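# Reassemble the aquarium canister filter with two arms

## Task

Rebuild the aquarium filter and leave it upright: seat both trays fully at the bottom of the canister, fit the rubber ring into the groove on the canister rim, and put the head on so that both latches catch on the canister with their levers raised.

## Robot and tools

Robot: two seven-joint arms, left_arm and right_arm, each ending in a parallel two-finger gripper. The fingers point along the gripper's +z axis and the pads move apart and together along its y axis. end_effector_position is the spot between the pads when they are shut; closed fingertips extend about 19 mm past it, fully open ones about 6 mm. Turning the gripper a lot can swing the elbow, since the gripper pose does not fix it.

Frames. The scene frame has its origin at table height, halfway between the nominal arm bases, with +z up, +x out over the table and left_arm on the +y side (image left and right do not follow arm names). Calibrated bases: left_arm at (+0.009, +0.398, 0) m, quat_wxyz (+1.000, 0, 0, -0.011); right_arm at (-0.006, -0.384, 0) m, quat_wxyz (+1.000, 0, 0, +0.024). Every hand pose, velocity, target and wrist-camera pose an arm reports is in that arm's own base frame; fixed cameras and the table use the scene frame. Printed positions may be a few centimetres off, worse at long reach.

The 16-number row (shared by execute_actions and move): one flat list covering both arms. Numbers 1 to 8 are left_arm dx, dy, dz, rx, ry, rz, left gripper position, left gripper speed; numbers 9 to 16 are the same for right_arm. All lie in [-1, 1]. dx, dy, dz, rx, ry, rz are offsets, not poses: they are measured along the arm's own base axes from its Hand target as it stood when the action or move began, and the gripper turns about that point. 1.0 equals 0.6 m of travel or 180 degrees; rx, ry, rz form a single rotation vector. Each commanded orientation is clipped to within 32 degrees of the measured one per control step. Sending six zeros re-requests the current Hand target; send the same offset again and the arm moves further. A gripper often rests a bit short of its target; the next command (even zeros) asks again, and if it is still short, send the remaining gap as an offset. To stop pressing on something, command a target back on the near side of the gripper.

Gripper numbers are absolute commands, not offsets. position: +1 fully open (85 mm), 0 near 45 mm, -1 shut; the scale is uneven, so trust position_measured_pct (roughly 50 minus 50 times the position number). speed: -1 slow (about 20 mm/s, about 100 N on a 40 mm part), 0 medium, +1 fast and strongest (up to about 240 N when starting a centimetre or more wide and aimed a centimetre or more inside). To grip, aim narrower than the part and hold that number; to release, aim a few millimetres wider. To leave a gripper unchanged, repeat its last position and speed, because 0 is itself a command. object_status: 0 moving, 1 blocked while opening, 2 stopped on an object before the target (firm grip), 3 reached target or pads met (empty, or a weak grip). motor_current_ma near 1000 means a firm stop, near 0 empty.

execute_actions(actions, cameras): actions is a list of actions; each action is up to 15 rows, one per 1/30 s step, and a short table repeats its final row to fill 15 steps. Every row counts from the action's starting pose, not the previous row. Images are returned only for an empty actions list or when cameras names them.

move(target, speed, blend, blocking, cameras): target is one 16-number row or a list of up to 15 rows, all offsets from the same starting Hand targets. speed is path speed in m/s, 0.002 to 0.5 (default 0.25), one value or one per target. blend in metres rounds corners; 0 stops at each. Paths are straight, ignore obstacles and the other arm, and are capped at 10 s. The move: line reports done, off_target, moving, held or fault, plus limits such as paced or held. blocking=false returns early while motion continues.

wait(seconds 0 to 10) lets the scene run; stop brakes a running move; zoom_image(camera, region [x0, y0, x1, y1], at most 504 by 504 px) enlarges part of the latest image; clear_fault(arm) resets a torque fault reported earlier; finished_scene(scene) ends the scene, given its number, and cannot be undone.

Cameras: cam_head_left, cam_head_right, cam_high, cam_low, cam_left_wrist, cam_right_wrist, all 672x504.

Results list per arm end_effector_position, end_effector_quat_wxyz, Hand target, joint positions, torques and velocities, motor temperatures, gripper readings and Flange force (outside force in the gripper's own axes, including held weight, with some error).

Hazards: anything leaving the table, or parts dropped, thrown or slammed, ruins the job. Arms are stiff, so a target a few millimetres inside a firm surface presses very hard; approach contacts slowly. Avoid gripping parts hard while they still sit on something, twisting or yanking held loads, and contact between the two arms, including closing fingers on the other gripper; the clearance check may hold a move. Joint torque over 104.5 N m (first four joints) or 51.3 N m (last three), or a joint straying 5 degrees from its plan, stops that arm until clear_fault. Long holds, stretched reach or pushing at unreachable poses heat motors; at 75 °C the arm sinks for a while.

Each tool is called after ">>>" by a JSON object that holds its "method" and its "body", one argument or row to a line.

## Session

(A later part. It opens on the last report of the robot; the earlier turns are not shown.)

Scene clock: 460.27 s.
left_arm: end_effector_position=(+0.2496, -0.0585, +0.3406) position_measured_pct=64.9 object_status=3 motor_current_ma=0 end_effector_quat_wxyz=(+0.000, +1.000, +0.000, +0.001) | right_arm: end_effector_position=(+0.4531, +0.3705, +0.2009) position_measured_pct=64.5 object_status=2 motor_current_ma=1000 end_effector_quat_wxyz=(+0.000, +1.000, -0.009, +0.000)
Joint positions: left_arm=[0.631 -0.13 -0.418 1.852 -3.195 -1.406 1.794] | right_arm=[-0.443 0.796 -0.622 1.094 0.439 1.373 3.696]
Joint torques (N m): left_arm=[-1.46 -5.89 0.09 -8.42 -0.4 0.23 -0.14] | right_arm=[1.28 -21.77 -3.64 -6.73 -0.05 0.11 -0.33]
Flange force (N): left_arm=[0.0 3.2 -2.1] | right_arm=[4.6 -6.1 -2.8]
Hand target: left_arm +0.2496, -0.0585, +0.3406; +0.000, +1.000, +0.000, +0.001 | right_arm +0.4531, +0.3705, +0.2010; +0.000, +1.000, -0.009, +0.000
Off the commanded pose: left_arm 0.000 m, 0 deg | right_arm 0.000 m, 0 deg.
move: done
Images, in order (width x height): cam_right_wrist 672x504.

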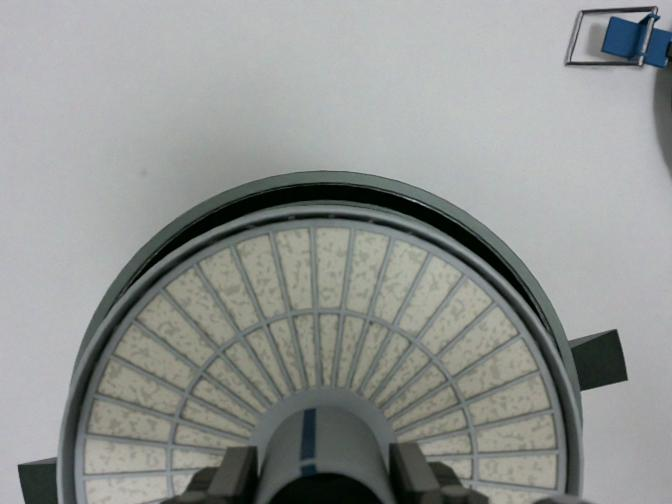

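>>> {"method": "move", "body": {
  "target": [
    [0,0,0,0,0,0,-0.3,-1,-0.0005,-0.0035,0,0,0,0,-1,-1],
    [0,0,0,0,0,0,-0.3,-1,-0.0005,-0.0035,-0.0167,0,0,0,-1,-1]
  ],
  "speed": [0.02,0.02],
  "cameras": []
}}

>>> {"method": "move", "body": {
  "target": [0,0,0,0,0,0,-0.3,-1,0,0,-0.0042,0,0,0,-1,-1],
  "speed": 0.02,
  "cameras": []
}}

Scene clock: 467.43 s.
left_arm: end_effector_position=(+0.2496, -0.0585, +0.3406) position_measured_pct=64.9 object_status=3 motor_current_ma=0 end_effector_quat_wxyz=(+0.000, +1.000, +0.000, +0.001) | right_arm: end_effector_position=(+0.4528, +0.3684, +0.1909) position_measured_pct=64.5 object_status=2 motor_current_ma=1000 end_effector_quat_wxyz=(+0.000, +1.000, -0.009, +0.000)
Joint positions: left_arm=[0.631 -0.13 -0.418 1.852 -3.195 -1.406 1.794] | right_arm=[-0.437 0.801 -0.621 1.121 0.443 1.345 3.691]
Joint torques (N m): left_arm=[-1.44 -5.77 0.11 -8.41 -0.36 0.22 -0.18] | right_arm=[1.28 -21.74 -3.71 -6.67 -0.04 0.13 -0.33]
Flange force (N): left_arm=[-0.4 3.1 -2.1] | right_arm=[4.5 -5.9 -2.5]
Hand target: left_arm +0.2496, -0.0585, +0.3406; +0.000, +1.000, +0.000, +0.001 | right_arm +0.4528, +0.3684, +0.1910; +0.000, +1.000, -0.009, +0.000
Off the commanded pose: left_arm 0.000 m, 0 deg | right_arm 0.000 m, 0 deg.
move: done
No camera images: "cameras" was empty.

Scene clock: 468.13 s.
left_arm: end_effector_position=(+0.2496, -0.0585, +0.3406) position_measured_pct=64.9 object_status=3 motor_current_ma=0 end_effector_quat_wxyz=(+0.000, +1.000, +0.000, +0.001) | right_arm: end_effector_position=(+0.4528, +0.3684, +0.1884) position_measured_pct=64.5 object_status=2 motor_current_ma=1000 end_effector_quat_wxyz=(+0.000, +1.000, -0.009, +0.000)
Joint positions: left_arm=[0.631 -0.13 -0.418 1.852 -3.195 -1.406 1.794] | right_arm=[-0.436 0.803 -0.62 1.125 0.444 1.339 3.69]
Joint torques (N m): left_arm=[-1.4 -5.82 0.11 -8.46 -0.38 0.28 -0.18] | right_arm=[1.3 -21.72 -3.68 -6.62 -0.03 0.12 -0.33]
Flange force (N): left_arm=[-0.4 3.1 -2.2] | right_arm=[4.5 -6.0 -2.6]
Hand target: left_arm +0.2496, -0.0585, +0.3406; +0.000, +1.000, +0.000, +0.001 | right_arm +0.4528, +0.3684, +0.1885; +0.000, +1.000, -0.009, +0.000
Off the commanded pose: left_arm 0.000 m, 0 deg | right_arm 0.000 m, 0 deg.
move: done
No camera images: "cameras" was empty.

Steps of 2 mm further.

>>> {"method": "move", "body": {
  "target": [0,0,0,0,0,0,-0.3,-1,0,0,-0.0033,0,0,0,-1,-1],
  "speed": 0.02,
  "cameras": []
}}

>>> {"method": "move", "body": {
  "target": [0,0,0,0,0,0,-0.3,-1,0,0,-0.0042,0,0,0,-1,-1],
  "speed": 0.02,
  "cameras": []
}}

>>> {"method": "move", "body": {
  "target": [0,0,0,0,0,0,-0.3,-1,0,0,-0.0333,0,0,0,-1,-1],
  "speed": 0.02,
  "cameras": ["cam_right_wrist"]
}}

Scene clock: 471.17 s.
left_arm: end_effector_position=(+0.2496, -0.0585, +0.3406) position_measured_pct=64.9 object_status=3 motor_current_ma=0 end_effector_quat_wxyz=(+0.000, +1.000, +0.000, +0.001) | right_arm: end_effector_position=(+0.4528, +0.3684, +0.1865) position_measured_pct=64.5 object_status=2 motor_current_ma=1000 end_effector_quat_wxyz=(+0.000, +1.000, -0.009, +0.000)
Joint positions: left_arm=[0.631 -0.13 -0.418 1.852 -3.195 -1.406 1.794] | right_arm=[-0.436 0.805 -0.62 1.129 0.445 1.334 3.689]
Joint torques (N m): left_arm=[-1.41 -5.84 0.13 -8.45 -0.35 0.26 -0.19] | right_arm=[1.26 -21.71 -3.68 -6.62 -0.03 0.14 -0.34]
Flange force (N): left_arm=[-0.3 3.1 -2.1] | right_arm=[4.4 -5.8 -2.5]
Hand target: left_arm +0.2496, -0.0585, +0.3406; +0.000, +1.000, +0.000, +0.001 | right_arm +0.4528, +0.3684, +0.1865; +0.000, +1.000, -0.009, +0.000
Off the commanded pose: left_arm 0.000 m, 0 deg | right_arm 0.000 m, 0 deg.
move: done
No camera images: "cameras" was empty.

Scene clock: 471.87 s.
left_arm: end_effector_position=(+0.2496, -0.0585, +0.3406) position_measured_pct=64.9 object_status=3 motor_current_ma=0 end_effector_quat_wxyz=(+0.000, +1.000, +0.000, +0.001) | right_arm: end_effector_position=(+0.4528, +0.3684, +0.1839) position_measured_pct=64.5 object_status=2 motor_current_ma=1000 end_effector_quat_wxyz=(+0.000, +1.000, -0.009, +0.000)
Joint positions: left_arm=[0.631 -0.13 -0.418 1.852 -3.195 -1.406 1.794] | right_arm=[-0.436 0.807 -0.619 1.133 0.446 1.328 3.687]
Joint torques (N m): left_arm=[-1.39 -5.82 0.09 -8.47 -0.36 0.24 -0.19] | right_arm=[1.29 -21.71 -3.72 -6.59 -0.05 0.14 -0.32]
Flange force (N): left_arm=[-0.4 3.1 -2.0] | right_arm=[4.5 -6.0 -2.5]
Hand target: left_arm +0.2496, -0.0585, +0.3406; +0.000, +1.000, +0.000, +0.001 | right_arm +0.4528, +0.3684, +0.1840; +0.000, +1.000, -0.009, +0.000
Off the commanded pose: left_arm 0.000 m, 0 deg | right_arm 0.000 m, 0 deg.
move: done
No camera images: "cameras" was empty.

Scene clock: 473.10 s.
left_arm: end_effector_position=(+0.2496, -0.0585, +0.3406) position_measured_pct=64.9 object_status=3 motor_current_ma=0 end_effector_quat_wxyz=(+0.000, +1.000, +0.000, +0.001) | right_arm: end_effector_position=(+0.4528, +0.3684, +0.1639) position_measured_pct=64.5 object_status=2 motor_current_ma=1000 end_effector_quat_wxyz=(+0.000, +1.000, -0.009, +0.000)
Joint positions: left_arm=[0.631 -0.13 -0.418 1.852 -3.195 -1.406 1.794] | right_arm=[-0.434 0.825 -0.614 1.166 0.457 1.281 3.677]
Joint torques (N m): left_arm=[-1.42 -5.83 0.12 -8.47 -0.38 0.24 -0.19] | right_arm=[1.27 -21.84 -3.79 -6.45 -0.05 0.14 -0.31]
Flange force (N): left_arm=[-0.3 3.1 -2.0] | right_arm=[4.3 -5.8 -2.1]
Hand target: left_arm +0.2496, -0.0585, +0.3406; +0.000, +1.000, +0.000, +0.001 | right_arm +0.4528, +0.3684, +0.1640; +0.000, +1.000, -0.009, +0.000
Off the commanded pose: left_arm 0.000 m, 0 deg | right_arm 0.000 m, 0 deg.
move: done
Images, in order (width x height): cam_right_wrist 672x504.

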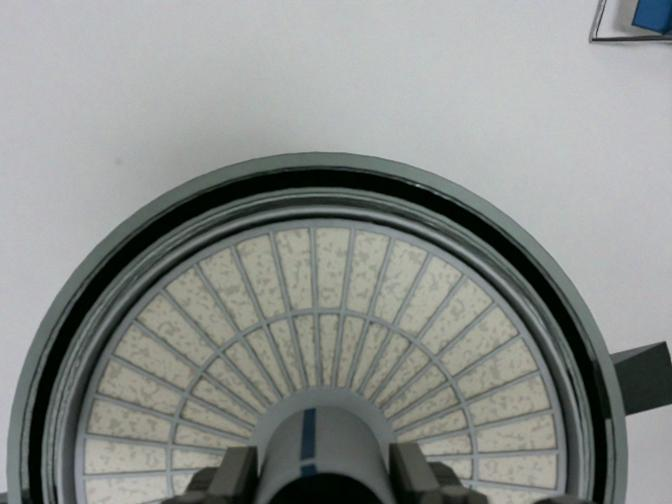

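>>> {"method": "move", "body": {
  "target": [0,0,0,0,0,0,-0.3,-1,0,0,-0.0817,0,0,0,-1,-1],
  "speed": 0.03,
  "cameras": []
}}

>>> {"method": "move", "body": {
  "target": [0,0,0,0,0,0,-0.3,-1,0,0,-0.0037,0,0,0,-1,-1],
  "speed": 0.02,
  "cameras": []
}}

>>> {"method": "move", "body": {
  "target": [0,0,0,0,0,0,-0.3,-1,0,0,-0.0025,0,0,0,-1,-1],
  "speed": 0.02,
  "cameras": []
}}

Scene clock: 478.57 s.
left_arm: end_effector_position=(+0.2496, -0.0585, +0.3406) position_measured_pct=64.9 object_status=3 motor_current_ma=0 end_effector_quat_wxyz=(+0.000, +1.000, +0.000, +0.001) | right_arm: end_effector_position=(+0.4528, +0.3684, +0.1149) position_measured_pct=64.5 object_status=2 motor_current_ma=1000 end_effector_quat_wxyz=(+0.000, +1.000, -0.009, +0.000)
Joint positions: left_arm=[0.631 -0.13 -0.418 1.852 -3.195 -1.406 1.794] | right_arm=[-0.434 0.877 -0.596 1.232 0.488 1.171 3.649]
Joint torques (N m): left_arm=[-1.38 -5.81 0.15 -8.39 -0.38 0.26 -0.18] | right_arm=[1.27 -22.09 -3.96 -6.04 -0.05 0.15 -0.33]
Flange force (N): left_arm=[-0.2 3.0 -2.3] | right_arm=[4.0 -5.6 -1.5]
Hand target: left_arm +0.2496, -0.0585, +0.3406; +0.000, +1.000, +0.000, +0.001 | right_arm +0.4528, +0.3684, +0.1149; +0.000, +1.000, -0.009, +0.000
Off the commanded pose: left_arm 0.000 m, 0 deg | right_arm 0.000 m, 0 deg.
move: done
No camera images: "cameras" was empty.

Scene clock: 479.27 s.
left_arm: end_effector_position=(+0.2496, -0.0585, +0.3406) position_measured_pct=64.9 object_status=3 motor_current_ma=0 end_effector_quat_wxyz=(+0.000, +1.000, +0.000, +0.001) | right_arm: end_effector_position=(+0.4528, +0.3684, +0.1127) position_measured_pct=64.5 object_status=2 motor_current_ma=1000 end_effector_quat_wxyz=(+0.000, +1.000, -0.009, +0.000)
Joint positions: left_arm=[0.631 -0.13 -0.418 1.852 -3.195 -1.406 1.794] | right_arm=[-0.434 0.88 -0.595 1.235 0.489 1.166 3.648]
Joint torques (N m): left_arm=[-1.42 -5.8 0.1 -8.48 -0.38 0.25 -0.22] | right_arm=[1.28 -22.05 -3.95 -5.98 -0.03 0.13 -0.33]
Flange force (N): left_arm=[-0.5 3.2 -2.0] | right_arm=[4.1 -5.6 -1.6]
Hand target: left_arm +0.2496, -0.0585, +0.3406; +0.000, +1.000, +0.000, +0.001 | right_arm +0.4528, +0.3684, +0.1127; +0.000, +1.000, -0.009, +0.000
Off the commanded pose: left_arm 0.000 m, 0 deg | right_arm 0.000 m, 0 deg.
move: done
No camera images: "cameras" was empty.

Scene clock: 479.97 s.
left_arm: end_effector_position=(+0.2496, -0.0585, +0.3406) position_measured_pct=64.9 object_status=3 motor_current_ma=0 end_effector_quat_wxyz=(+0.000, +1.000, +0.000, +0.001) | right_arm: end_effector_position=(+0.4528, +0.3684, +0.1113) position_measured_pct=64.5 object_status=2 motor_current_ma=1000 end_effector_quat_wxyz=(+0.000, +1.000, -0.009, +0.000)
Joint positions: left_arm=[0.631 -0.13 -0.418 1.852 -3.195 -1.406 1.794] | right_arm=[-0.434 0.882 -0.595 1.237 0.49 1.163 3.647]
Joint torques (N m): left_arm=[-1.45 -5.87 0.05 -8.46 -0.36 0.26 -0.17] | right_arm=[0.77 -10.25 -1.63 -3.74 0.68 -2.64 -0.37]
Flange force (N): left_arm=[-0.3 3.3 -2.1] | right_arm=[-1.8 0.5 -25.4]
Hand target: left_arm +0.2496, -0.0585, +0.3406; +0.000, +1.000, +0.000, +0.001 | right_arm +0.4528, +0.3684, +0.1112; +0.000, +1.000, -0.009, +0.000
Off the commanded pose: left_arm 0.000 m, 0 deg | right_arm 0.000 m, 0 deg.
move: done
No camera images: "cameras" was empty.

>>> {"method": "move", "body": {
  "target": [
    [0,0,0,0,0,0,-0.3,-1,0,0,0.02,0,0,0,-1,-1],
    [0,0,0,0,0,0,-0.3,-1,0,0,0.02,0,0,0.028,-1,-1]
  ],
  "speed": 0.03,
  "cameras": ["cam_right_wrist"]
}}

>>> {"method": "move", "body": {
  "target": [0,0,0,0,0,0,-0.3,-1,0,0,0,0,0,-0.028,-1,-1],
  "speed": 0.03,
  "cameras": ["cam_right_wrist"]
}}

Scene clock: 486.73 s.
left_arm: end_effector_position=(+0.2496, -0.0585, +0.3406) position_measured_pct=64.9 object_status=3 motor_current_ma=0 end_effector_quat_wxyz=(+0.000, +1.000, +0.000, +0.001) | right_arm: end_effector_position=(+0.4528, +0.3684, +0.1232) position_measured_pct=64.5 object_status=2 motor_current_ma=1000 end_effector_quat_wxyz=(+0.000, +0.999, +0.035, +0.000)
Joint positions: left_arm=[0.631 -0.13 -0.418 1.852 -3.195 -1.406 1.794] | right_arm=[-0.425 0.872 -0.619 1.222 0.498 1.194 3.732]
Joint torques (N m): left_arm=[-1.41 -5.81 0.08 -8.43 -0.37 0.26 -0.15] | right_arm=[0.98 -22.05 -4.31 -6.21 -0.17 -0.08 -0.32]
Flange force (N): left_arm=[-0.3 3.1 -2.2] | right_arm=[4.6 -4.7 -1.7]
Hand target: left_arm +0.2496, -0.0585, +0.3406; +0.000, +1.000, +0.000, +0.001 | right_arm +0.4528, +0.3684, +0.1232; +0.000, +0.999, +0.035, +0.000
Off the commanded pose: left_arm 0.000 m, 0 deg | right_arm 0.000 m, 0 deg.
move: done
Images, in order (width x height): cam_right_wrist 672x504.

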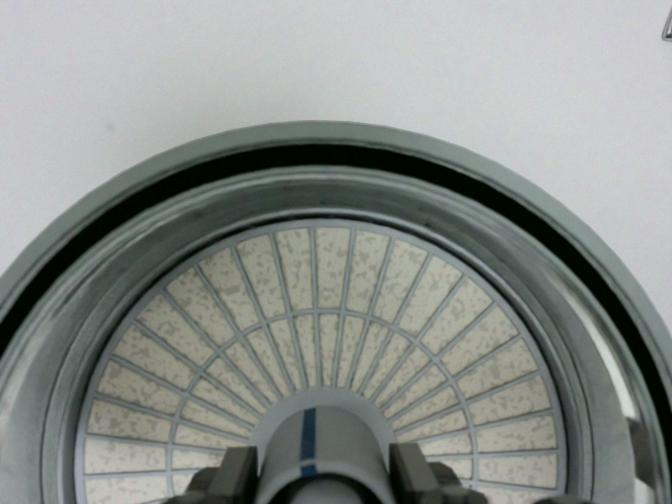

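Scene clock: 488.43 s.
left_arm: end_effector_position=(+0.2496, -0.0585, +0.3406) position_measured_pct=64.9 object_status=3 motor_current_ma=0 end_effector_quat_wxyz=(+0.000, +1.000, +0.000, +0.001) | right_arm: end_effector_position=(+0.4528, +0.3684, +0.1232) position_measured_pct=64.5 object_status=2 motor_current_ma=1000 end_effector_quat_wxyz=(+0.000, +1.000, -0.009, +0.000)
Joint positions: left_arm=[0.631 -0.13 -0.418 1.852 -3.195 -1.406 1.794] | right_arm=[-0.433 0.868 -0.6 1.223 0.483 1.189 3.654]
Joint torques (N m): left_arm=[-1.44 -5.85 0.05 -8.48 -0.39 0.23 -0.21] | right_arm=[1.29 -22.02 -3.92 -6.06 -0.05 0.12 -0.32]
Flange force (N): left_arm=[-0.5 3.4 -2.0] | right_arm=[4.2 -5.8 -1.7]
Hand target: left_arm +0.2496, -0.0585, +0.3406; +0.000, +1.000, +0.000, +0.001 | right_arm +0.4528, +0.3684, +0.1232; +0.000, +1.000, -0.009, +0.000
Off the commanded pose: left_arm 0.000 m, 0 deg | right_arm 0.000 m, 0 deg.
move: done
Images, in order (width x height): cam_right_wrist 672x504.

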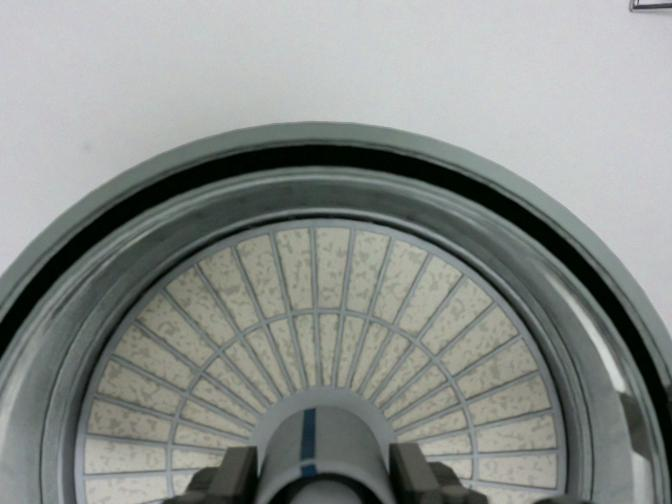

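>>> {"method": "move", "body": {
  "target": [
    [0,0,0,0,0,0,-0.3,-1,0,0,0,0,0,0.0139,-1,-1],
    [0,0,0,0,0,0,-0.3,-1,0,0,-0.02,0,0,0.0139,-1,-1]
  ],
  "speed": [0.03,0.02],
  "cameras": []
}}

>>> {"method": "move", "body": {
  "target": [
    [0,0,0,0,0,0,-0.3,-1,0,0,0.005,0,0,0,-1,-1],
    [0,0,0,0,0,0,-0.3,-1,0,0,0.005,0,0,0.0083,-1,-1],
    [0,0,0,0,0,0,-0.3,-1,0,0,0,0,0,0.0083,-1,-1]
  ],
  "speed": [0.02,0.02,0.02],
  "cameras": []
}}

>>> {"method": "move", "body": {
  "target": [
    [0,0,0,0,0,0,-0.3,-1,0,0,0.005,0,0,0,-1,-1],
    [0,0,0,0,0,0,-0.3,-1,0,0,0.005,0,0,0.0083,-1,-1],
    [0,0,0,0,0,0,-0.3,-1,0,0,0,0,0,0.0083,-1,-1]
  ],
  "speed": [0.02,0.02,0.02],
  "cameras": []
}}

Scene clock: 497.40 s.
left_arm: end_effector_position=(+0.2496, -0.0585, +0.3406) position_measured_pct=64.9 object_status=3 motor_current_ma=0 end_effector_quat_wxyz=(+0.000, +1.000, +0.000, +0.001) | right_arm: end_effector_position=(+0.4529, +0.3685, +0.1114) position_measured_pct=64.5 object_status=2 motor_current_ma=1000 end_effector_quat_wxyz=(+0.000, +1.000, +0.013, +0.000)
Joint positions: left_arm=[0.631 -0.13 -0.418 1.852 -3.195 -1.406 1.794] | right_arm=[-0.43 0.884 -0.604 1.236 0.498 1.166 3.686]
Joint torques (N m): left_arm=[-1.43 -5.87 0.08 -8.46 -0.37 0.23 -0.2] | right_arm=[0.89 -11.18 -1.89 -3.74 0.56 -2.32 -0.36]
Flange force (N): left_arm=[-0.3 3.3 -2.0] | right_arm=[-0.9 -0.5 -23.4]
Hand target: left_arm +0.2496, -0.0585, +0.3406; +0.000, +1.000, +0.000, +0.001 | right_arm +0.4528, +0.3685, +0.1112; +0.000, +1.000, +0.013, +0.000
Off the commanded pose: left_arm 0.000 m, 0 deg | right_arm 0.000 m, 0 deg.
move: done
No camera images: "cameras" was empty.

Scene clock: 499.00 s.
left_arm: end_effector_position=(+0.2496, -0.0585, +0.3406) position_measured_pct=64.9 object_status=3 motor_current_ma=0 end_effector_quat_wxyz=(+0.000, +1.000, +0.000, +0.001) | right_arm: end_effector_position=(+0.4529, +0.3684, +0.1114) position_measured_pct=64.5 object_status=2 motor_current_ma=1000 end_effector_quat_wxyz=(+0.000, +1.000, +0.026, +0.000)
Joint positions: left_arm=[0.631 -0.13 -0.418 1.852 -3.195 -1.406 1.794] | right_arm=[-0.427 0.885 -0.61 1.236 0.503 1.168 3.709]
Joint torques (N m): left_arm=[-1.44 -5.86 0.1 -8.45 -0.34 0.24 -0.21] | right_arm=[1.02 -11.2 -1.76 -3.94 0.69 -2.42 -0.33]
Flange force (N): left_arm=[-0.3 3.3 -2.0] | right_arm=[-1.6 -0.4 -23.5]
Hand target: left_arm +0.2496, -0.0585, +0.3406; +0.000, +1.000, +0.000, +0.001 | right_arm +0.4528, +0.3684, +0.1112; +0.000, +1.000, +0.026, +0.000
Off the commanded pose: left_arm 0.000 m, 0 deg | right_arm 0.000 m, 0 deg.
move: done
No camera images: "cameras" was empty.

Scene clock: 500.60 s.
left_arm: end_effector_position=(+0.2496, -0.0585, +0.3406) position_measured_pct=64.9 object_status=3 motor_current_ma=0 end_effector_quat_wxyz=(+0.000, +1.000, +0.000, +0.001) | right_arm: end_effector_position=(+0.4529, +0.3685, +0.1113) position_measured_pct=64.5 object_status=2 motor_current_ma=1000 end_effector_quat_wxyz=(+0.000, +0.999, +0.039, +0.000)
Joint positions: left_arm=[0.631 -0.13 -0.418 1.852 -3.195 -1.406 1.794] | right_arm=[-0.424 0.886 -0.616 1.236 0.508 1.169 3.732]
Joint torques (N m): left_arm=[-1.47 -5.9 0.1 -8.46 -0.38 0.23 -0.17] | right_arm=[1.27 -11.14 -1.51 -4.34 0.94 -2.77 -0.35]
Flange force (N): left_arm=[-0.2 3.2 -1.9] | right_arm=[-2.6 -0.2 -24.2]
Hand target: left_arm +0.2496, -0.0585, +0.3406; +0.000, +1.000, +0.000, +0.001 | right_arm +0.4528, +0.3684, +0.1112; +0.000, +0.999, +0.039, +0.000
Off the commanded pose: left_arm 0.000 m, 0 deg | right_arm 0.000 m, 0 deg.
move: done
No camera images: "cameras" was empty.

>>> {"method": "move", "body": {
  "target": [
    [0,0,0,0,0,0,-0.3,-1,0,0,0.02,0,0,0,-1,-1],
    [0.2,-0.1,0,0,0,0,-0.3,-1,0,0,0.4,0,0,0,-1,-1],
    [0.3,-0.2,-0.05,0,0,0,-0.3,-1,-0.1,-0.48,0.4,0,0,-0.026,-1,-1],
    [0.467,-0.5435,-0.1,0,0,0,-0.3,-1,-0.1,-0.48,0.4,0,0,-0.026,-1,-1]
  ],
  "speed": [0.03,0.1,0.2,0.2],
  "blend": [0.01,0.03,0.03,0],
  "cameras": ["cam_left_wrist"]
}}

>>> {"method": "zoom_image", "body": {
  "camera": "cam_left_wrist",
  "region": [240, 350, 400, 504]
}}

Scene clock: 522.77 s.
left_arm: end_effector_position=(+0.5298, -0.3847, +0.2806) position_measured_pct=64.9 object_status=3 motor_current_ma=0 end_effector_quat_wxyz=(+0.000, +1.000, +0.000, +0.001) | right_arm: end_effector_position=(+0.3928, +0.0804, +0.3512) position_measured_pct=64.5 object_status=2 motor_current_ma=1000 end_effector_quat_wxyz=(+0.000, +1.000, -0.002, +0.000)
Joint positions: left_arm=[0.642 0.975 -0.291 0.371 -2.896 -1.807 2.105] | right_arm=[0.24 0.26 -0.667 1.452 0.16 1.484 4.285]
Joint torques (N m): left_arm=[-1.43 -25.17 -0.77 -8.12 -0.39 0.21 -0.2] | right_arm=[1.27 -12.3 -1.88 -7.64 -0.06 0.11 -0.33]
Flange force (N): left_arm=no reading | right_arm=[4.4 -2.4 -3.5]
Hand target: left_arm +0.5298, -0.3847, +0.2806; +0.000, +1.000, +0.000, +0.001 | right_arm +0.3928, +0.0804, +0.3512; +0.000, +1.000, -0.002, +0.000
Off the commanded pose: left_arm 0.000 m, 0 deg | right_arm 0.000 m, 0 deg.
move: done; blend cut to 0.006 m at target 1
Images, in order (width x height): cam_left_wrist 672x504.

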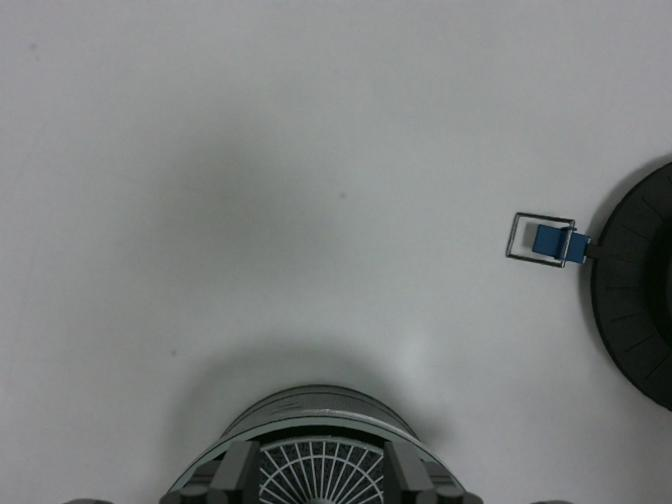

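Scaled by 3.150.

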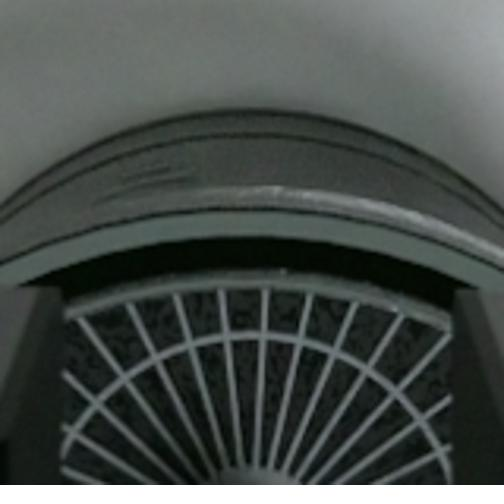

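>>> {"method": "move", "body": {
  "target": [-0.1,0,0,0,0,0,-0.3,-1,0,0,0,0,0,0,-1,-1],
  "speed": 0.2,
  "cameras": ["cam_left_wrist"]
}}

>>> {"method": "zoom_image", "body": {
  "camera": "cam_left_wrist",
  "region": [270, 390, 380, 490]
}}

Scene clock: 525.53 s.
left_arm: end_effector_position=(+0.4699, -0.3846, +0.2806) position_measured_pct=64.9 object_status=3 motor_current_ma=0 end_effector_quat_wxyz=(+0.000, +1.000, +0.000, +0.001) | right_arm: end_effector_position=(+0.3928, +0.0804, +0.3512) position_measured_pct=64.5 object_status=2 motor_current_ma=1000 end_effector_quat_wxyz=(+0.000, +1.000, -0.002, +0.000)
Joint positions: left_arm=[0.763 0.78 -0.32 0.783 -2.919 -1.603 2.109] | right_arm=[0.24 0.26 -0.667 1.452 0.16 1.484 4.285]
Joint torques (N m): left_arm=[-1.43 -22.92 -1.44 -8.33 -0.38 0.23 -0.17] | right_arm=[1.3 -12.26 -1.86 -7.64 -0.08 0.13 -0.34]
Flange force (N): left_arm=[-0.1 3.3 -1.5] | right_arm=[4.3 -2.4 -3.4]
Hand target: left_arm +0.4698, -0.3846, +0.2806; +0.000, +1.000, +0.000, +0.001 | right_arm +0.3928, +0.0804, +0.3512; +0.000, +1.000, -0.002, +0.000
Off the commanded pose: left_arm 0.000 m, 0 deg | right_arm 0.000 m, 0 deg.
move: done
Images, in order (width x height): cam_left_wrist 672x504.

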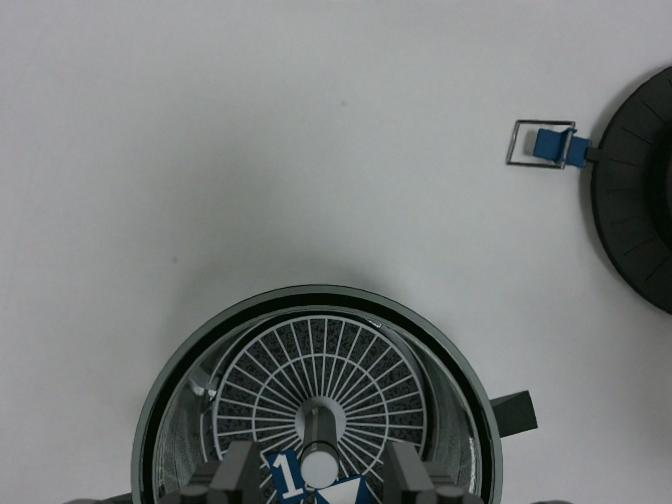

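Scaled by 4.582.

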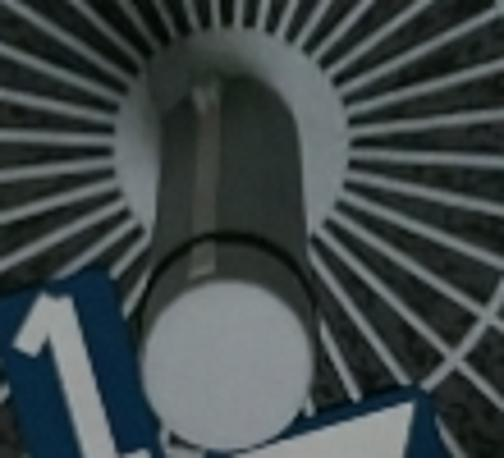

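>>> {"method": "move", "body": {
  "target": [
    [-0.1,0.3,0.1,0,0,0,-0.3,-1,-0.04,0.1,0.02,0,0,0,-1,-1],
    [-0.367,0.5435,0.1,0,0,0,-0.3,-1,0.1,0.48,-0.1,0,0,0,-1,-1],
    [-0.367,0.5435,0.1,0,0,0,-0.3,-1,0.1,0.48,-0.25,0,0,0,-1,-1]
  ],
  "speed": [0.25,0.2,0.1],
  "blend": [0.03,0,0],
  "cameras": ["cam_right_wrist"]
}}

Scene clock: 550.43 s.
left_arm: end_effector_position=(+0.2496, -0.0586, +0.3406) position_measured_pct=64.9 object_status=3 motor_current_ma=0 end_effector_quat_wxyz=(+0.000, +1.000, +0.000, +0.001) | right_arm: end_effector_position=(+0.4529, +0.3684, +0.2012) position_measured_pct=64.5 object_status=2 motor_current_ma=1000 end_effector_quat_wxyz=(+0.000, +1.000, -0.002, +0.000)
Joint positions: left_arm=[0.683 -0.131 -0.462 1.851 -3.201 -1.406 1.804] | right_arm=[-0.427 0.799 -0.651 1.101 0.458 1.377 3.699]
Joint torques (N m): left_arm=[-1.41 -5.68 0.17 -8.38 -0.37 0.25 -0.18] | right_arm=[1.3 -21.62 -3.77 -6.61 -0.03 0.11 -0.33]
Flange force (N): left_arm=[-0.2 3.1 -2.3] | right_arm=[4.8 -6.1 -2.9]
Hand target: left_arm +0.2496, -0.0586, +0.3406; +0.000, +1.000, +0.000, +0.001 | right_arm +0.4529, +0.3684, +0.2012; +0.000, +1.000, -0.002, +0.000
Off the commanded pose: left_arm 0.000 m, 0 deg | right_arm 0.000 m, 0 deg.
move: done
Images, in order (width x height): cam_right_wrist 672x504.

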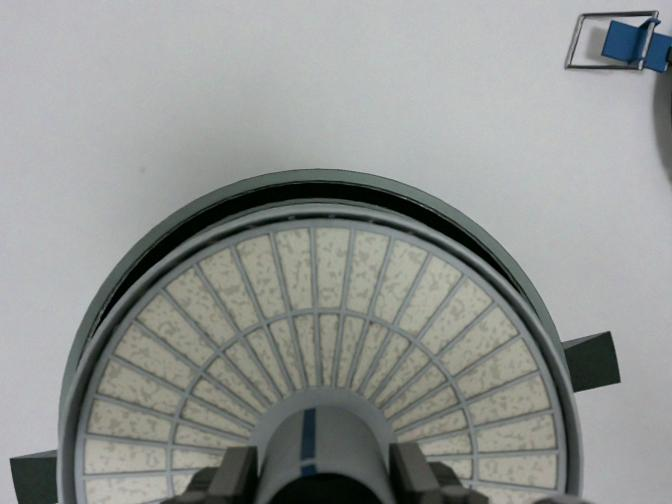

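>>> {"method": "move", "body": {
  "target": [0,0,0,0,0,0,-0.3,-1,0,0,-0.0267,0,0,0,-1,-1],
  "speed": 0.03,
  "cameras": []
}}

>>> {"method": "move", "body": {
  "target": [0,0,0,0,0,0,-0.3,-1,0,0,-0.11,0,0,0,-1,-1],
  "speed": 0.04,
  "cameras": []
}}

>>> {"method": "move", "body": {
  "target": [0,0,0,0,0,0,-0.3,-1,0,0.0017,0,0,0,0,-1,-1],
  "speed": 0.02,
  "cameras": []
}}

Scene clock: 555.53 s.
left_arm: end_effector_position=(+0.2496, -0.0586, +0.3406) position_measured_pct=64.9 object_status=3 motor_current_ma=0 end_effector_quat_wxyz=(+0.000, +1.000, +0.000, +0.001) | right_arm: end_effector_position=(+0.4529, +0.3684, +0.1852) position_measured_pct=64.5 object_status=2 motor_current_ma=1000 end_effector_quat_wxyz=(+0.000, +1.000, -0.002, +0.000)
Joint positions: left_arm=[0.683 -0.131 -0.462 1.851 -3.201 -1.406 1.804] | right_arm=[-0.424 0.812 -0.648 1.13 0.467 1.338 3.69]
Joint torques (N m): left_arm=[-1.43 -5.64 0.1 -8.44 -0.35 0.22 -0.2] | right_arm=[1.28 -21.76 -3.88 -6.54 -0.03 0.13 -0.34]
Flange force (N): left_arm=[-0.6 3.3 -2.1] | right_arm=[4.7 -6.0 -2.5]
Hand target: left_arm +0.2496, -0.0586, +0.3406; +0.000, +1.000, +0.000, +0.001 | right_arm +0.4529, +0.3684, +0.1852; +0.000, +1.000, -0.001, +0.000
Off the commanded pose: left_arm 0.000 m, 0 deg | right_arm 0.000 m, 0 deg.
move: done
No camera images: "cameras" was empty.

Scene clock: 557.43 s.
left_arm: end_effector_position=(+0.2496, -0.0586, +0.3406) position_measured_pct=64.9 object_status=3 motor_current_ma=0 end_effector_quat_wxyz=(+0.000, +1.000, +0.000, +0.001) | right_arm: end_effector_position=(+0.4528, +0.3684, +0.1192) position_measured_pct=64.5 object_status=2 motor_current_ma=1000 end_effector_quat_wxyz=(+0.000, +1.000, -0.002, +0.000)
Joint positions: left_arm=[0.683 -0.131 -0.462 1.851 -3.201 -1.406 1.804] | right_arm=[-0.421 0.879 -0.625 1.227 0.507 1.188 3.652]
Joint torques (N m): left_arm=[-1.38 -5.58 0.14 -8.42 -0.4 0.23 -0.16] | right_arm=[1.55 -22.05 -3.83 -6.04 0.12 0.18 -0.34]
Flange force (N): left_arm=[-0.5 3.0 -2.1] | right_arm=[3.9 -6.0 -1.7]
Hand target: left_arm +0.2496, -0.0586, +0.3406; +0.000, +1.000, +0.000, +0.001 | right_arm +0.4529, +0.3684, +0.1192; +0.000, +1.000, -0.002, +0.000
Off the commanded pose: left_arm 0.000 m, 0 deg | right_arm 0.000 m, 0 deg.
move: done
No camera images: "cameras" was empty.

Scene clock: 558.13 s.
left_arm: end_effector_position=(+0.2496, -0.0586, +0.3406) position_measured_pct=64.9 object_status=3 motor_current_ma=0 end_effector_quat_wxyz=(+0.000, +1.000, +0.000, +0.001) | right_arm: end_effector_position=(+0.4529, +0.3695, +0.1192) position_measured_pct=64.5 object_status=2 motor_current_ma=1000 end_effector_quat_wxyz=(+0.000, +1.000, -0.002, +0.000)
Joint positions: left_arm=[0.683 -0.131 -0.462 1.851 -3.201 -1.406 1.804] | right_arm=[-0.423 0.88 -0.625 1.224 0.507 1.19 3.652]
Joint torques (N m): left_arm=[-1.43 -5.68 0.18 -8.45 -0.38 0.25 -0.17] | right_arm=[0.86 -21.98 -4.46 -6.23 -0.18 -0.21 -0.33]
Flange force (N): left_arm=[-0.3 3.0 -2.1] | right_arm=[4.1 -4.6 -1.9]
Hand target: left_arm +0.2496, -0.0586, +0.3406; +0.000, +1.000, +0.000, +0.001 | right_arm +0.4529, +0.3695, +0.1192; +0.000, +1.000, -0.002, +0.000
Off the commanded pose: left_arm 0.000 m, 0 deg | right_arm 0.000 m, 0 deg.
move: done
No camera images: "cameras" was empty.

>>> {"method": "move", "body": {
  "target": [0,0,0,0,0,0,-0.3,-1,0,0.0017,0,0,0,0,-1,-1],
  "speed": 0.02,
  "cameras": []
}}

>>> {"method": "move", "body": {
  "target": [0,0,0,0,0,0,-0.3,-1,0,-0.0033,0,0,0,0,-1,-1],
  "speed": 0.02,
  "cameras": []
}}

>>> {"method": "move", "body": {
  "target": [0,0,0,0,0,0,-0.3,-1,0,-0.0017,0,0,0,0,-1,-1],
  "speed": 0.02,
  "cameras": []
}}

>>> {"method": "move", "body": {
  "target": [0,0,0,0,0,0,-0.3,-1,0,-0.0017,0,0,0,0,-1,-1],
  "speed": 0.02,
  "cameras": []
}}

Scene clock: 563.33 s.
left_arm: end_effector_position=(+0.2496, -0.0586, +0.3406) position_measured_pct=64.9 object_status=3 motor_current_ma=0 end_effector_quat_wxyz=(+0.000, +1.000, +0.000, +0.001) | right_arm: end_effector_position=(+0.4528, +0.3705, +0.1192) position_measured_pct=64.5 object_status=2 motor_current_ma=1000 end_effector_quat_wxyz=(+0.000, +1.000, -0.002, +0.000)
Joint positions: left_arm=[0.683 -0.131 -0.462 1.851 -3.201 -1.406 1.804] | right_arm=[-0.425 0.881 -0.625 1.221 0.507 1.191 3.651]
Joint torques (N m): left_arm=[-1.45 -5.66 0.17 -8.47 -0.37 0.24 -0.17] | right_arm=[0.87 -22.01 -4.46 -6.17 -0.17 -0.18 -0.32]
Flange force (N): left_arm=[-0.4 3.1 -2.0] | right_arm=[4.3 -4.8 -2.0]
Hand target: left_arm +0.2496, -0.0586, +0.3406; +0.000, +1.000, +0.000, +0.001 | right_arm +0.4528, +0.3705, +0.1192; +0.000, +1.000, -0.002, +0.000
Off the commanded pose: left_arm 0.000 m, 0 deg | right_arm 0.000 m, 0 deg.
move: done
No camera images: "cameras" was empty.

Scene clock: 564.03 s.
left_arm: end_effector_position=(+0.2496, -0.0586, +0.3406) position_measured_pct=64.9 object_status=3 motor_current_ma=0 end_effector_quat_wxyz=(+0.000, +1.000, +0.000, +0.001) | right_arm: end_effector_position=(+0.4528, +0.3685, +0.1192) position_measured_pct=64.5 object_status=2 motor_current_ma=1000 end_effector_quat_wxyz=(+0.000, +1.000, -0.001, +0.000)
Joint positions: left_arm=[0.683 -0.131 -0.462 1.851 -3.201 -1.406 1.804] | right_arm=[-0.421 0.879 -0.625 1.227 0.507 1.188 3.652]
Joint torques (N m): left_arm=[-1.49 -5.66 0.17 -8.46 -0.37 0.24 -0.17] | right_arm=[1.46 -22.14 -3.91 -5.95 0.01 0.28 -0.33]
Flange force (N): left_arm=[-0.4 3.1 -2.1] | right_arm=[4.2 -6.1 -1.3]
Hand target: left_arm +0.2496, -0.0586, +0.3406; +0.000, +1.000, +0.000, +0.001 | right_arm +0.4528, +0.3685, +0.1192; +0.000, +1.000, -0.001, +0.000
Off the commanded pose: left_arm 0.000 m, 0 deg | right_arm 0.000 m, 0 deg.
move: done
No camera images: "cameras" was empty.

Scene clock: 564.73 s.
left_arm: end_effector_position=(+0.2496, -0.0586, +0.3406) position_measured_pct=64.9 object_status=3 motor_current_ma=0 end_effector_quat_wxyz=(+0.000, +1.000, +0.000, +0.001) | right_arm: end_effector_position=(+0.4528, +0.3675, +0.1192) position_measured_pct=64.5 object_status=2 motor_current_ma=1000 end_effector_quat_wxyz=(+0.000, +1.000, -0.001, +0.000)
Joint positions: left_arm=[0.683 -0.131 -0.462 1.851 -3.201 -1.406 1.804] | right_arm=[-0.419 0.877 -0.626 1.23 0.507 1.187 3.653]
Joint torques (N m): left_arm=[-1.47 -5.64 0.14 -8.44 -0.38 0.24 -0.16] | right_arm=[2.09 -21.91 -3.35 -5.54 0.26 0.74 -0.33]
Flange force (N): left_arm=[-0.5 3.1 -2.1] | right_arm=[4.2 -7.5 -1.4]
Hand target: left_arm +0.2496, -0.0586, +0.3406; +0.000, +1.000, +0.000, +0.001 | right_arm +0.4528, +0.3675, +0.1192; +0.000, +1.000, -0.001, +0.000
Off the commanded pose: left_arm 0.000 m, 0 deg | right_arm 0.000 m, 0 deg.
move: done
No camera images: "cameras" was empty.

Scene clock: 565.43 s.
left_arm: end_effector_position=(+0.2496, -0.0586, +0.3406) position_measured_pct=64.9 object_status=3 motor_current_ma=0 end_effector_quat_wxyz=(+0.000, +1.000, +0.000, +0.001) | right_arm: end_effector_position=(+0.4529, +0.3665, +0.1192) position_measured_pct=64.5 object_status=2 motor_current_ma=1000 end_effector_quat_wxyz=(+0.000, +1.000, -0.001, +0.000)
Joint positions: left_arm=[0.683 -0.131 -0.462 1.851 -3.201 -1.406 1.804] | right_arm=[-0.417 0.876 -0.626 1.233 0.507 1.185 3.654]
Joint torques (N m): left_arm=[-1.45 -5.67 0.17 -8.44 -0.38 0.25 -0.16] | right_arm=[2.04 -21.87 -3.37 -5.56 0.25 0.7 -0.32]
Flange force (N): left_arm=[-0.3 3.0 -2.1] | right_arm=[4.2 -7.3 -1.5]
Hand target: left_arm +0.2496, -0.0586, +0.3406; +0.000, +1.000, +0.000, +0.001 | right_arm +0.4529, +0.3665, +0.1192; +0.000, +1.000, -0.001, +0.000
Off the commanded pose: left_arm 0.000 m, 0 deg | right_arm 0.000 m, 0 deg.
move: done
No camera images: "cameras" was empty.

>>> {"method": "move", "body": {
  "target": [
    [0,0,0,0,0,0,-0.3,-1,0.0067,0.0021,0,0,0,0,-1,-1],
    [0,0,0,0,0,0,-0.3,-1,0.0046,0.0021,0,0,0,0,-1,-1]
  ],
  "speed": 0.02,
  "cameras": []
}}

>>> {"method": "move", "body": {
  "target": [0,0,0,0,0,0,-0.3,-1,0,0,-0.0137,0,0,0,-1,-1],
  "speed": 0.02,
  "cameras": ["cam_right_wrist"]
}}

Scene clock: 571.03 s.
left_arm: end_effector_position=(+0.2496, -0.0586, +0.3406) position_measured_pct=64.9 object_status=3 motor_current_ma=0 end_effector_quat_wxyz=(+0.000, +1.000, +0.000, +0.001) | right_arm: end_effector_position=(+0.4556, +0.3677, +0.1192) position_measured_pct=64.5 object_status=2 motor_current_ma=1000 end_effector_quat_wxyz=(+0.000, +1.000, -0.002, +0.000)
Joint positions: left_arm=[0.683 -0.131 -0.462 1.851 -3.201 -1.406 1.804] | right_arm=[-0.419 0.882 -0.625 1.219 0.507 1.192 3.658]
Joint torques (N m): left_arm=[-1.41 -5.69 0.09 -8.46 -0.36 0.24 -0.16] | right_arm=[1.28 -22.06 -4.1 -6.25 -0.05 0.14 -0.33]
Flange force (N): left_arm=[-0.4 3.2 -2.0] | right_arm=[3.3 -4.9 -1.4]
Hand target: left_arm +0.2496, -0.0586, +0.3406; +0.000, +1.000, +0.000, +0.001 | right_arm +0.4556, +0.3677, +0.1192; +0.000, +1.000, -0.001, +0.000
Off the commanded pose: left_arm 0.000 m, 0 deg | right_arm 0.000 m, 0 deg.
move: done
No camera images: "cameras" was empty.

Scene clock: 571.73 s.
left_arm: end_effector_position=(+0.2496, -0.0586, +0.3406) position_measured_pct=64.9 object_status=3 motor_current_ma=0 end_effector_quat_wxyz=(+0.000, +1.000, +0.000, +0.001) | right_arm: end_effector_position=(+0.4556, +0.3677, +0.1111) position_measured_pct=64.5 object_status=2 motor_current_ma=1000 end_effector_quat_wxyz=(+0.000, +1.000, -0.001, +0.000)
Joint positions: left_arm=[0.683 -0.131 -0.462 1.851 -3.201 -1.406 1.804] | right_arm=[-0.42 0.891 -0.621 1.228 0.513 1.175 3.653]
Joint torques (N m): left_arm=[-1.41 -5.68 0.19 -8.47 -0.35 0.24 -0.18] | right_arm=[0.83 -9.26 -1.47 -3.15 0.67 -2.63 -0.36]
Flange force (N): left_arm=[-0.4 3.0 -2.0] | right_arm=[-1.4 0.1 -27.3]
Hand target: left_arm +0.2496, -0.0586, +0.3406; +0.000, +1.000, +0.000, +0.001 | right_arm +0.4556, +0.3677, +0.1110; +0.000, +1.000, -0.001, +0.000
Off the commanded pose: left_arm 0.000 m, 0 deg | right_arm 0.000 m, 0 deg.
move: done
Images, in order (width x height): cam_right_wrist 672x504.

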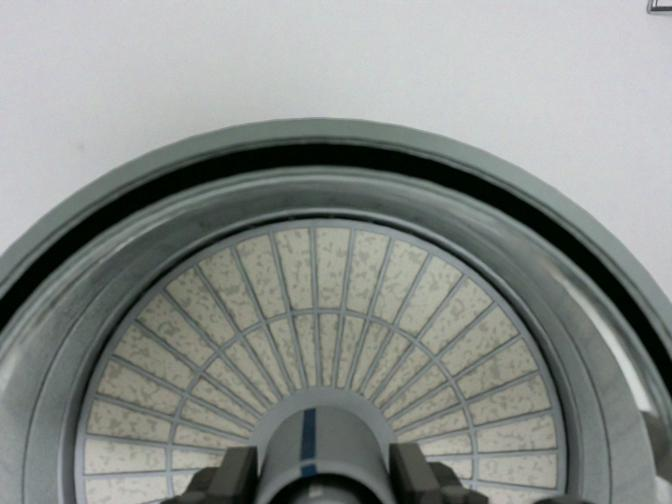

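>>> {"method": "move", "body": {
  "target": [
    [0,0,0,0,0,0,-0.3,-1,0,0,0.005,0,0,0,-1,-1],
    [0,0,0,0,0,0,-0.3,-1,0,0,0.005,0,0,-0.0111,-1,-1],
    [0,0,0,0,0,0,-0.3,-1,0,0,0.0005,0,0,-0.0111,-1,-1]
  ],
  "speed": [0.02,0.02,0.02],
  "cameras": []
}}

>>> {"method": "move", "body": {
  "target": [
    [0,0,0,0,0,0,-0.3,-1,0,0,0.005,0,0,0,-1,-1],
    [0,0,0,0,0,0,-0.3,-1,0,0,0.005,0,0,-0.0111,-1,-1],
    [0,0,0,0,0,0,-0.3,-1,0,0,0.0,0,0,-0.0111,-1,-1]
  ],
  "speed": [0.02,0.02,0.02],
  "cameras": []
}}

>>> {"method": "move", "body": {
  "target": [
    [0,0,0,0,0,0,-0.3,-1,0,0,0.005,0,0,0,-1,-1],
    [0,0,0,0,0,0,-0.3,-1,0,0,0.005,0,0,0.0333,-1,-1],
    [0,0,0,0,0,0,-0.3,-1,0,0,0.0,0,0,0.0333,-1,-1]
  ],
  "speed": [0.02,0.02,0.02],
  "cameras": []
}}

>>> {"method": "move", "body": {
  "target": [
    [0,0,0,0,0,0,-0.3,-1,0,0,0.005,0,0,0,-1,-1],
    [0,0,0,0,0,0,-0.3,-1,0,0,0.005,0,0,0.0111,-1,-1],
    [0,0,0,0,0,0,-0.3,-1,0,0,0.0,0,0,0.0111,-1,-1]
  ],
  "speed": [0.02,0.02,0.02],
  "cameras": ["cam_right_wrist"]
}}

Scene clock: 580.57 s.
left_arm: end_effector_position=(+0.2496, -0.0586, +0.3406) position_measured_pct=64.9 object_status=3 motor_current_ma=0 end_effector_quat_wxyz=(+0.000, +1.000, +0.000, +0.001) | right_arm: end_effector_position=(+0.4556, +0.3677, +0.1114) position_measured_pct=64.5 object_status=2 motor_current_ma=1000 end_effector_quat_wxyz=(+0.000, +1.000, -0.019, +0.000)
Joint positions: left_arm=[0.683 -0.131 -0.462 1.851 -3.201 -1.406 1.804] | right_arm=[-0.423 0.889 -0.614 1.228 0.507 1.173 3.623]
Joint torques (N m): left_arm=[-1.4 -5.68 0.11 -8.39 -0.35 0.22 -0.16] | right_arm=[0.77 -11.99 -2.03 -3.85 0.52 -2.11 -0.36]
Flange force (N): left_arm=[-0.3 3.1 -2.2] | right_arm=[-0.5 -0.6 -21.9]
Hand target: left_arm +0.2496, -0.0586, +0.3406; +0.000, +1.000, +0.000, +0.001 | right_arm +0.4556, +0.3677, +0.1113; +0.000, +1.000, -0.019, +0.000
Off the commanded pose: left_arm 0.000 m, 0 deg | right_arm 0.000 m, 0 deg.
move: done
No camera images: "cameras" was empty.

Scene clock: 582.40 s.
left_arm: end_effector_position=(+0.2496, -0.0586, +0.3406) position_measured_pct=64.9 object_status=3 motor_current_ma=0 end_effector_quat_wxyz=(+0.000, +1.000, +0.000, +0.001) | right_arm: end_effector_position=(+0.4556, +0.3677, +0.1114) position_measured_pct=64.5 object_status=2 motor_current_ma=1000 end_effector_quat_wxyz=(+0.000, +0.999, -0.036, +0.000)
Joint positions: left_arm=[0.683 -0.131 -0.462 1.851 -3.201 -1.406 1.804] | right_arm=[-0.426 0.888 -0.606 1.228 0.5 1.171 3.591]
Joint torques (N m): left_arm=[-1.46 -5.67 0.15 -8.43 -0.37 0.25 -0.2] | right_arm=[0.83 -11.97 -2.05 -3.95 0.58 -2.2 -0.36]
Flange force (N): left_arm=[-0.4 3.2 -2.1] | right_arm=[-0.7 -0.5 -22.0]
Hand target: left_arm +0.2496, -0.0586, +0.3406; +0.000, +1.000, +0.000, +0.001 | right_arm +0.4556, +0.3677, +0.1113; +0.000, +0.999, -0.036, +0.000
Off the commanded pose: left_arm 0.000 m, 0 deg | right_arm 0.000 m, 0 deg.
move: done
No camera images: "cameras" was empty.

Scene clock: 585.97 s.
left_arm: end_effector_position=(+0.2496, -0.0586, +0.3406) position_measured_pct=64.9 object_status=3 motor_current_ma=0 end_effector_quat_wxyz=(+0.000, +1.000, +0.000, +0.001) | right_arm: end_effector_position=(+0.4556, +0.3677, +0.1114) position_measured_pct=64.5 object_status=2 motor_current_ma=1000 end_effector_quat_wxyz=(+0.000, +1.000, +0.016, +0.000)
Joint positions: left_arm=[0.683 -0.131 -0.462 1.851 -3.201 -1.406 1.804] | right_arm=[-0.416 0.893 -0.629 1.228 0.519 1.178 3.685]
Joint torques (N m): left_arm=[-1.44 -5.72 0.16 -8.43 -0.36 0.25 -0.15] | right_arm=[0.93 -11.59 -1.89 -4.34 0.79 -2.71 -0.37]
Flange force (N): left_arm=[-0.2 3.1 -2.1] | right_arm=[-1.9 0.2 -23.3]
Hand target: left_arm +0.2496, -0.0586, +0.3406; +0.000, +1.000, +0.000, +0.001 | right_arm +0.4556, +0.3677, +0.1113; +0.000, +1.000, +0.016, +0.000
Off the commanded pose: left_arm 0.000 m, 0 deg | right_arm 0.000 m, 0 deg.
move: done
No camera images: "cameras" was empty.

Scene clock: 587.80 s.
left_arm: end_effector_position=(+0.2496, -0.0586, +0.3406) position_measured_pct=64.9 object_status=3 motor_current_ma=0 end_effector_quat_wxyz=(+0.000, +1.000, +0.000, +0.001) | right_arm: end_effector_position=(+0.4556, +0.3677, +0.1114) position_measured_pct=64.5 object_status=2 motor_current_ma=1000 end_effector_quat_wxyz=(+0.000, +0.999, +0.033, +0.000)
Joint positions: left_arm=[0.683 -0.131 -0.462 1.851 -3.201 -1.406 1.804] | right_arm=[-0.413 0.895 -0.637 1.228 0.525 1.18 3.716]
Joint torques (N m): left_arm=[-1.42 -5.69 0.15 -8.46 -0.38 0.22 -0.15] | right_arm=[1.23 -11.63 -1.69 -4.32 0.91 -2.64 -0.37]
Flange force (N): left_arm=[-0.3 3.0 -1.9] | right_arm=[-2.0 -0.5 -23.3]
Hand target: left_arm +0.2496, -0.0586, +0.3406; +0.000, +1.000, +0.000, +0.001 | right_arm +0.4556, +0.3677, +0.1113; +0.000, +0.999, +0.033, +0.000
Off the commanded pose: left_arm 0.000 m, 0 deg | right_arm 0.000 m, 0 deg.
move: done
Images, in order (width x height): cam_right_wrist 672x504.

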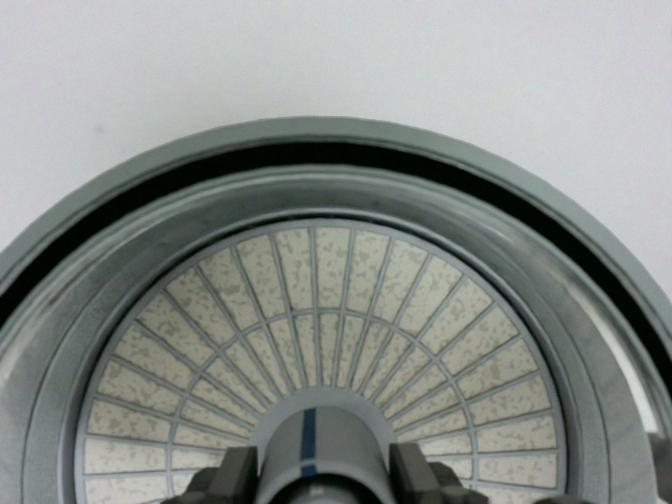

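>>> {"method": "execute_actions", "body": {
  "actions": [],
  "cameras": ["cam_low","cam_high"]
}}

>>> {"method": "zoom_image", "body": {
  "camera": "cam_low",
  "region": [305, 245, 385, 320]
}}

>>> {"method": "zoom_image", "body": {
  "camera": "cam_high",
  "region": [250, 200, 350, 300]
}}

Scene clock: 602.73 s.
left_arm: end_effector_position=(+0.2496, -0.0586, +0.3406) position_measured_pct=64.9 object_status=3 motor_current_ma=0 end_effector_quat_wxyz=(+0.000, +1.000, +0.000, +0.001) | right_arm: end_effector_position=(+0.4556, +0.3677, +0.1113) position_measured_pct=64.5 object_status=2 motor_current_ma=1000 end_effector_quat_wxyz=(+0.000, +0.999, +0.033, +0.000)
Joint positions: left_arm=[0.683 -0.131 -0.462 1.851 -3.201 -1.406 1.804] | right_arm=[-0.413 0.895 -0.637 1.228 0.525 1.18 3.716]
Joint velocities: within noise
Joint torques (N m): left_arm=[-1.42 -5.69 0.15 -8.42 -0.36 0.22 -0.18] | right_arm=[1.39 -11.03 -1.41 -4.21 1.02 -2.67 -0.35]
Motor temperatures (°C): left_arm=[33 37 29 34 40 45 38] | right_arm=[31 40 34 35 38 39 54]
Flange force (N): left_arm=[-0.3 3.1 -2.1] | right_arm=[-2.7 -0.4 -24.3]
Hand target: left_arm +0.2496, -0.0586, +0.3406; +0.000, +1.000, +0.000, +0.001 | right_arm +0.4556, +0.3677, +0.1113; +0.000, +0.999, +0.033, +0.000
Tool commands: left_gripper/position=-0.3 left_gripper/speed=-1.0 right_gripper/position=-1.0 right_gripper/speed=-1.0
Off the commanded pose: left_arm 0.000 m, 0 deg | right_arm 0.000 m, 0 deg.
Images, in order (width x height): cam_high 672x504, cam_low 672x504.

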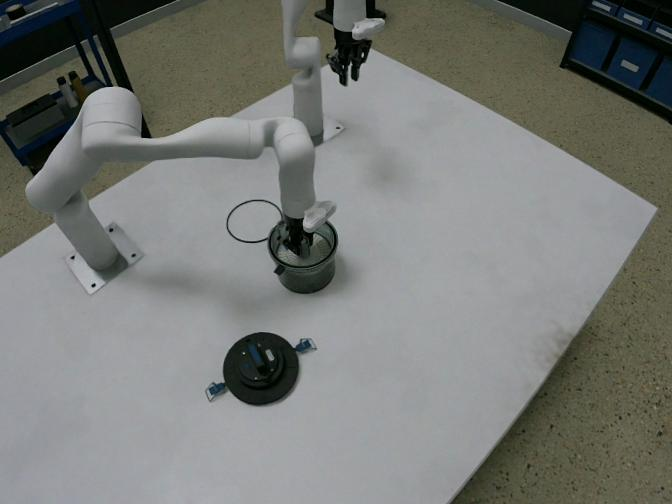

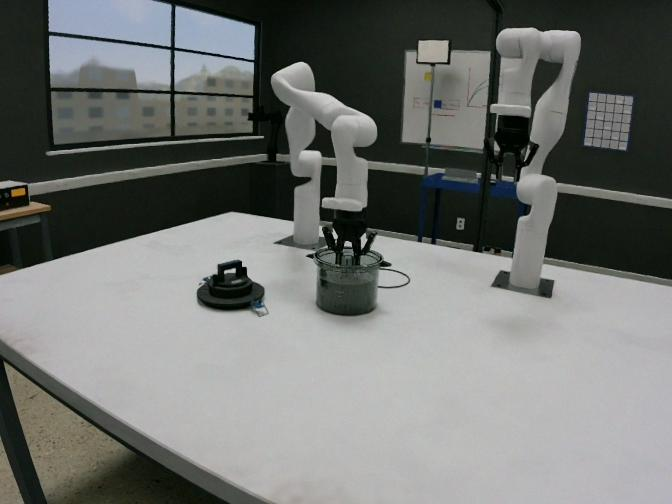

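Scaled by 6.300 from the camera's 672x504 image, which has a finer 960x720 frame.

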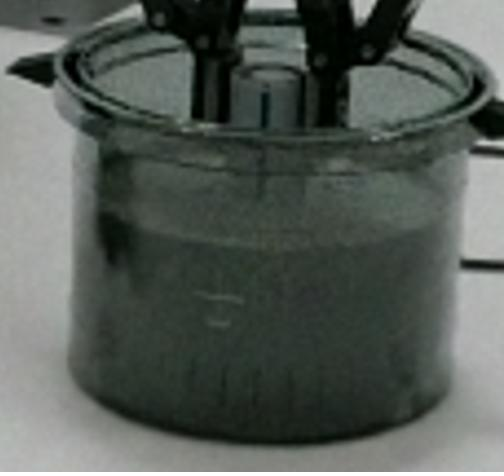

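Scaled by 5.040 from the camera's 672x504 image, which has a finer 960x720 frame.

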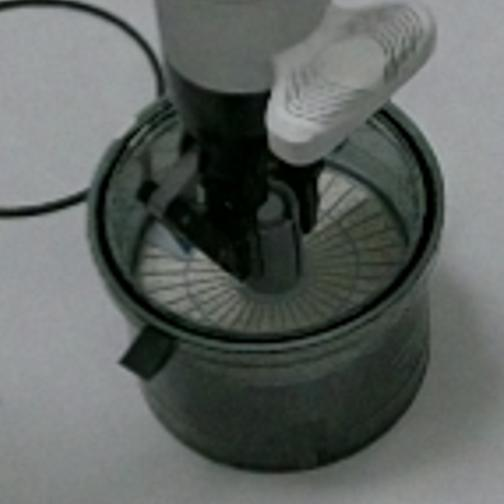

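>>> {"method": "move", "body": {
  "target": [
    [0,0,0,0,0,0,-0.3,-1,0,0,0.005,0,0,0,-1,-1],
    [0,0,0,0,0,0,-0.3,-1,0,0,0.005,0,0,-0.0222,-1,-1],
    [0,0,0,0,0,0,-0.3,-1,0,0,0.0015,0,0,-0.0222,-1,-1],
    [0,0,0,0,0,0,-0.3,-1,0,0,0.0015,0,0,-0.0222,-0.1,-1],
    [0,0,0,0,0,0,-0.3,-1,0,0,0.15,0,0,-0.0222,-0.1,-1],
    [0,0,0,0,0,0,-0.3,-1,-0.1,0.0,0.333,0,0,-0.0222,-0.1,-1]
  ],
  "speed": [0.02,0.02,0.02,0.02,0.08,0.2],
  "cameras": ["cam_right_wrist"]
}}

>>> {"method": "zoom_image", "body": {
  "camera": "cam_right_wrist",
  "region": [180, 120, 460, 440]
}}

Scene clock: 618.77 s.
left_arm: end_effector_position=(+0.2496, -0.0586, +0.3406) position_measured_pct=64.9 object_status=3 motor_current_ma=0 end_effector_quat_wxyz=(+0.000, +1.000, +0.000, +0.001) | right_arm: end_effector_position=(+0.3956, +0.3677, +0.3111) position_measured_pct=55.0 object_status=3 motor_current_ma=0 end_effector_quat_wxyz=(+0.000, +1.000, -0.001, +0.000)
Joint positions: left_arm=[0.683 -0.131 -0.462 1.851 -3.201 -1.406 1.804] | right_arm=[-0.464 0.634 -0.692 1.044 0.387 1.58 3.661]
Joint torques (N m): left_arm=[-1.4 -5.69 0.07 -8.39 -0.34 0.24 -0.18] | right_arm=[1.29 -18.8 -3.18 -6.75 -0.04 0.13 -0.33]
Flange force (N): left_arm=[-0.4 3.3 -2.3] | right_arm=[4.4 -6.4 -5.4]
Hand target: left_arm +0.2496, -0.0586, +0.3406; +0.000, +1.000, +0.000, +0.001 | right_arm +0.3956, +0.3677, +0.3111; +0.000, +1.000, -0.002, +0.000
Off the commanded pose: left_arm 0.000 m, 0 deg | right_arm 0.000 m, 0 deg.
move: done
Images, in order (width x height): cam_right_wrist 672x504.

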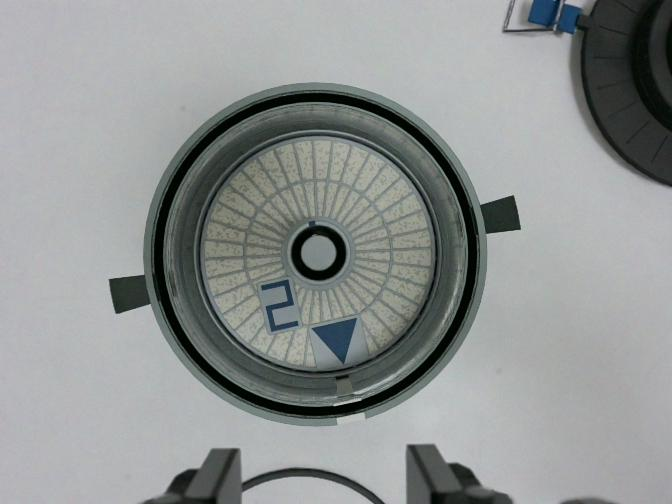

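Scaled by 1.575.

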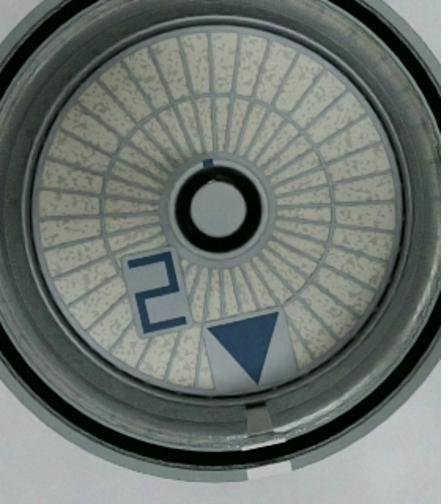

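>>> {"method": "zoom_image", "body": {
  "camera": "cam_right_wrist",
  "region": [280, 210, 360, 290]
}}

Scaled by 6.300.

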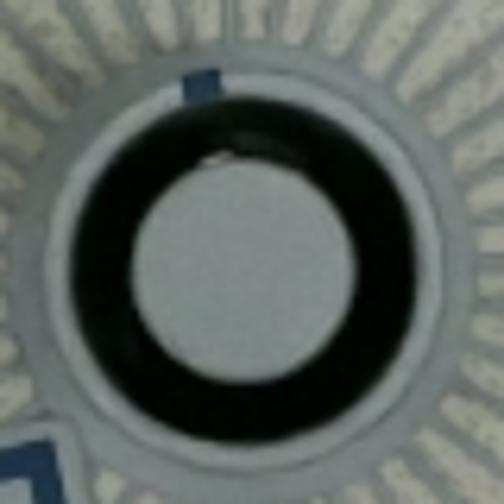

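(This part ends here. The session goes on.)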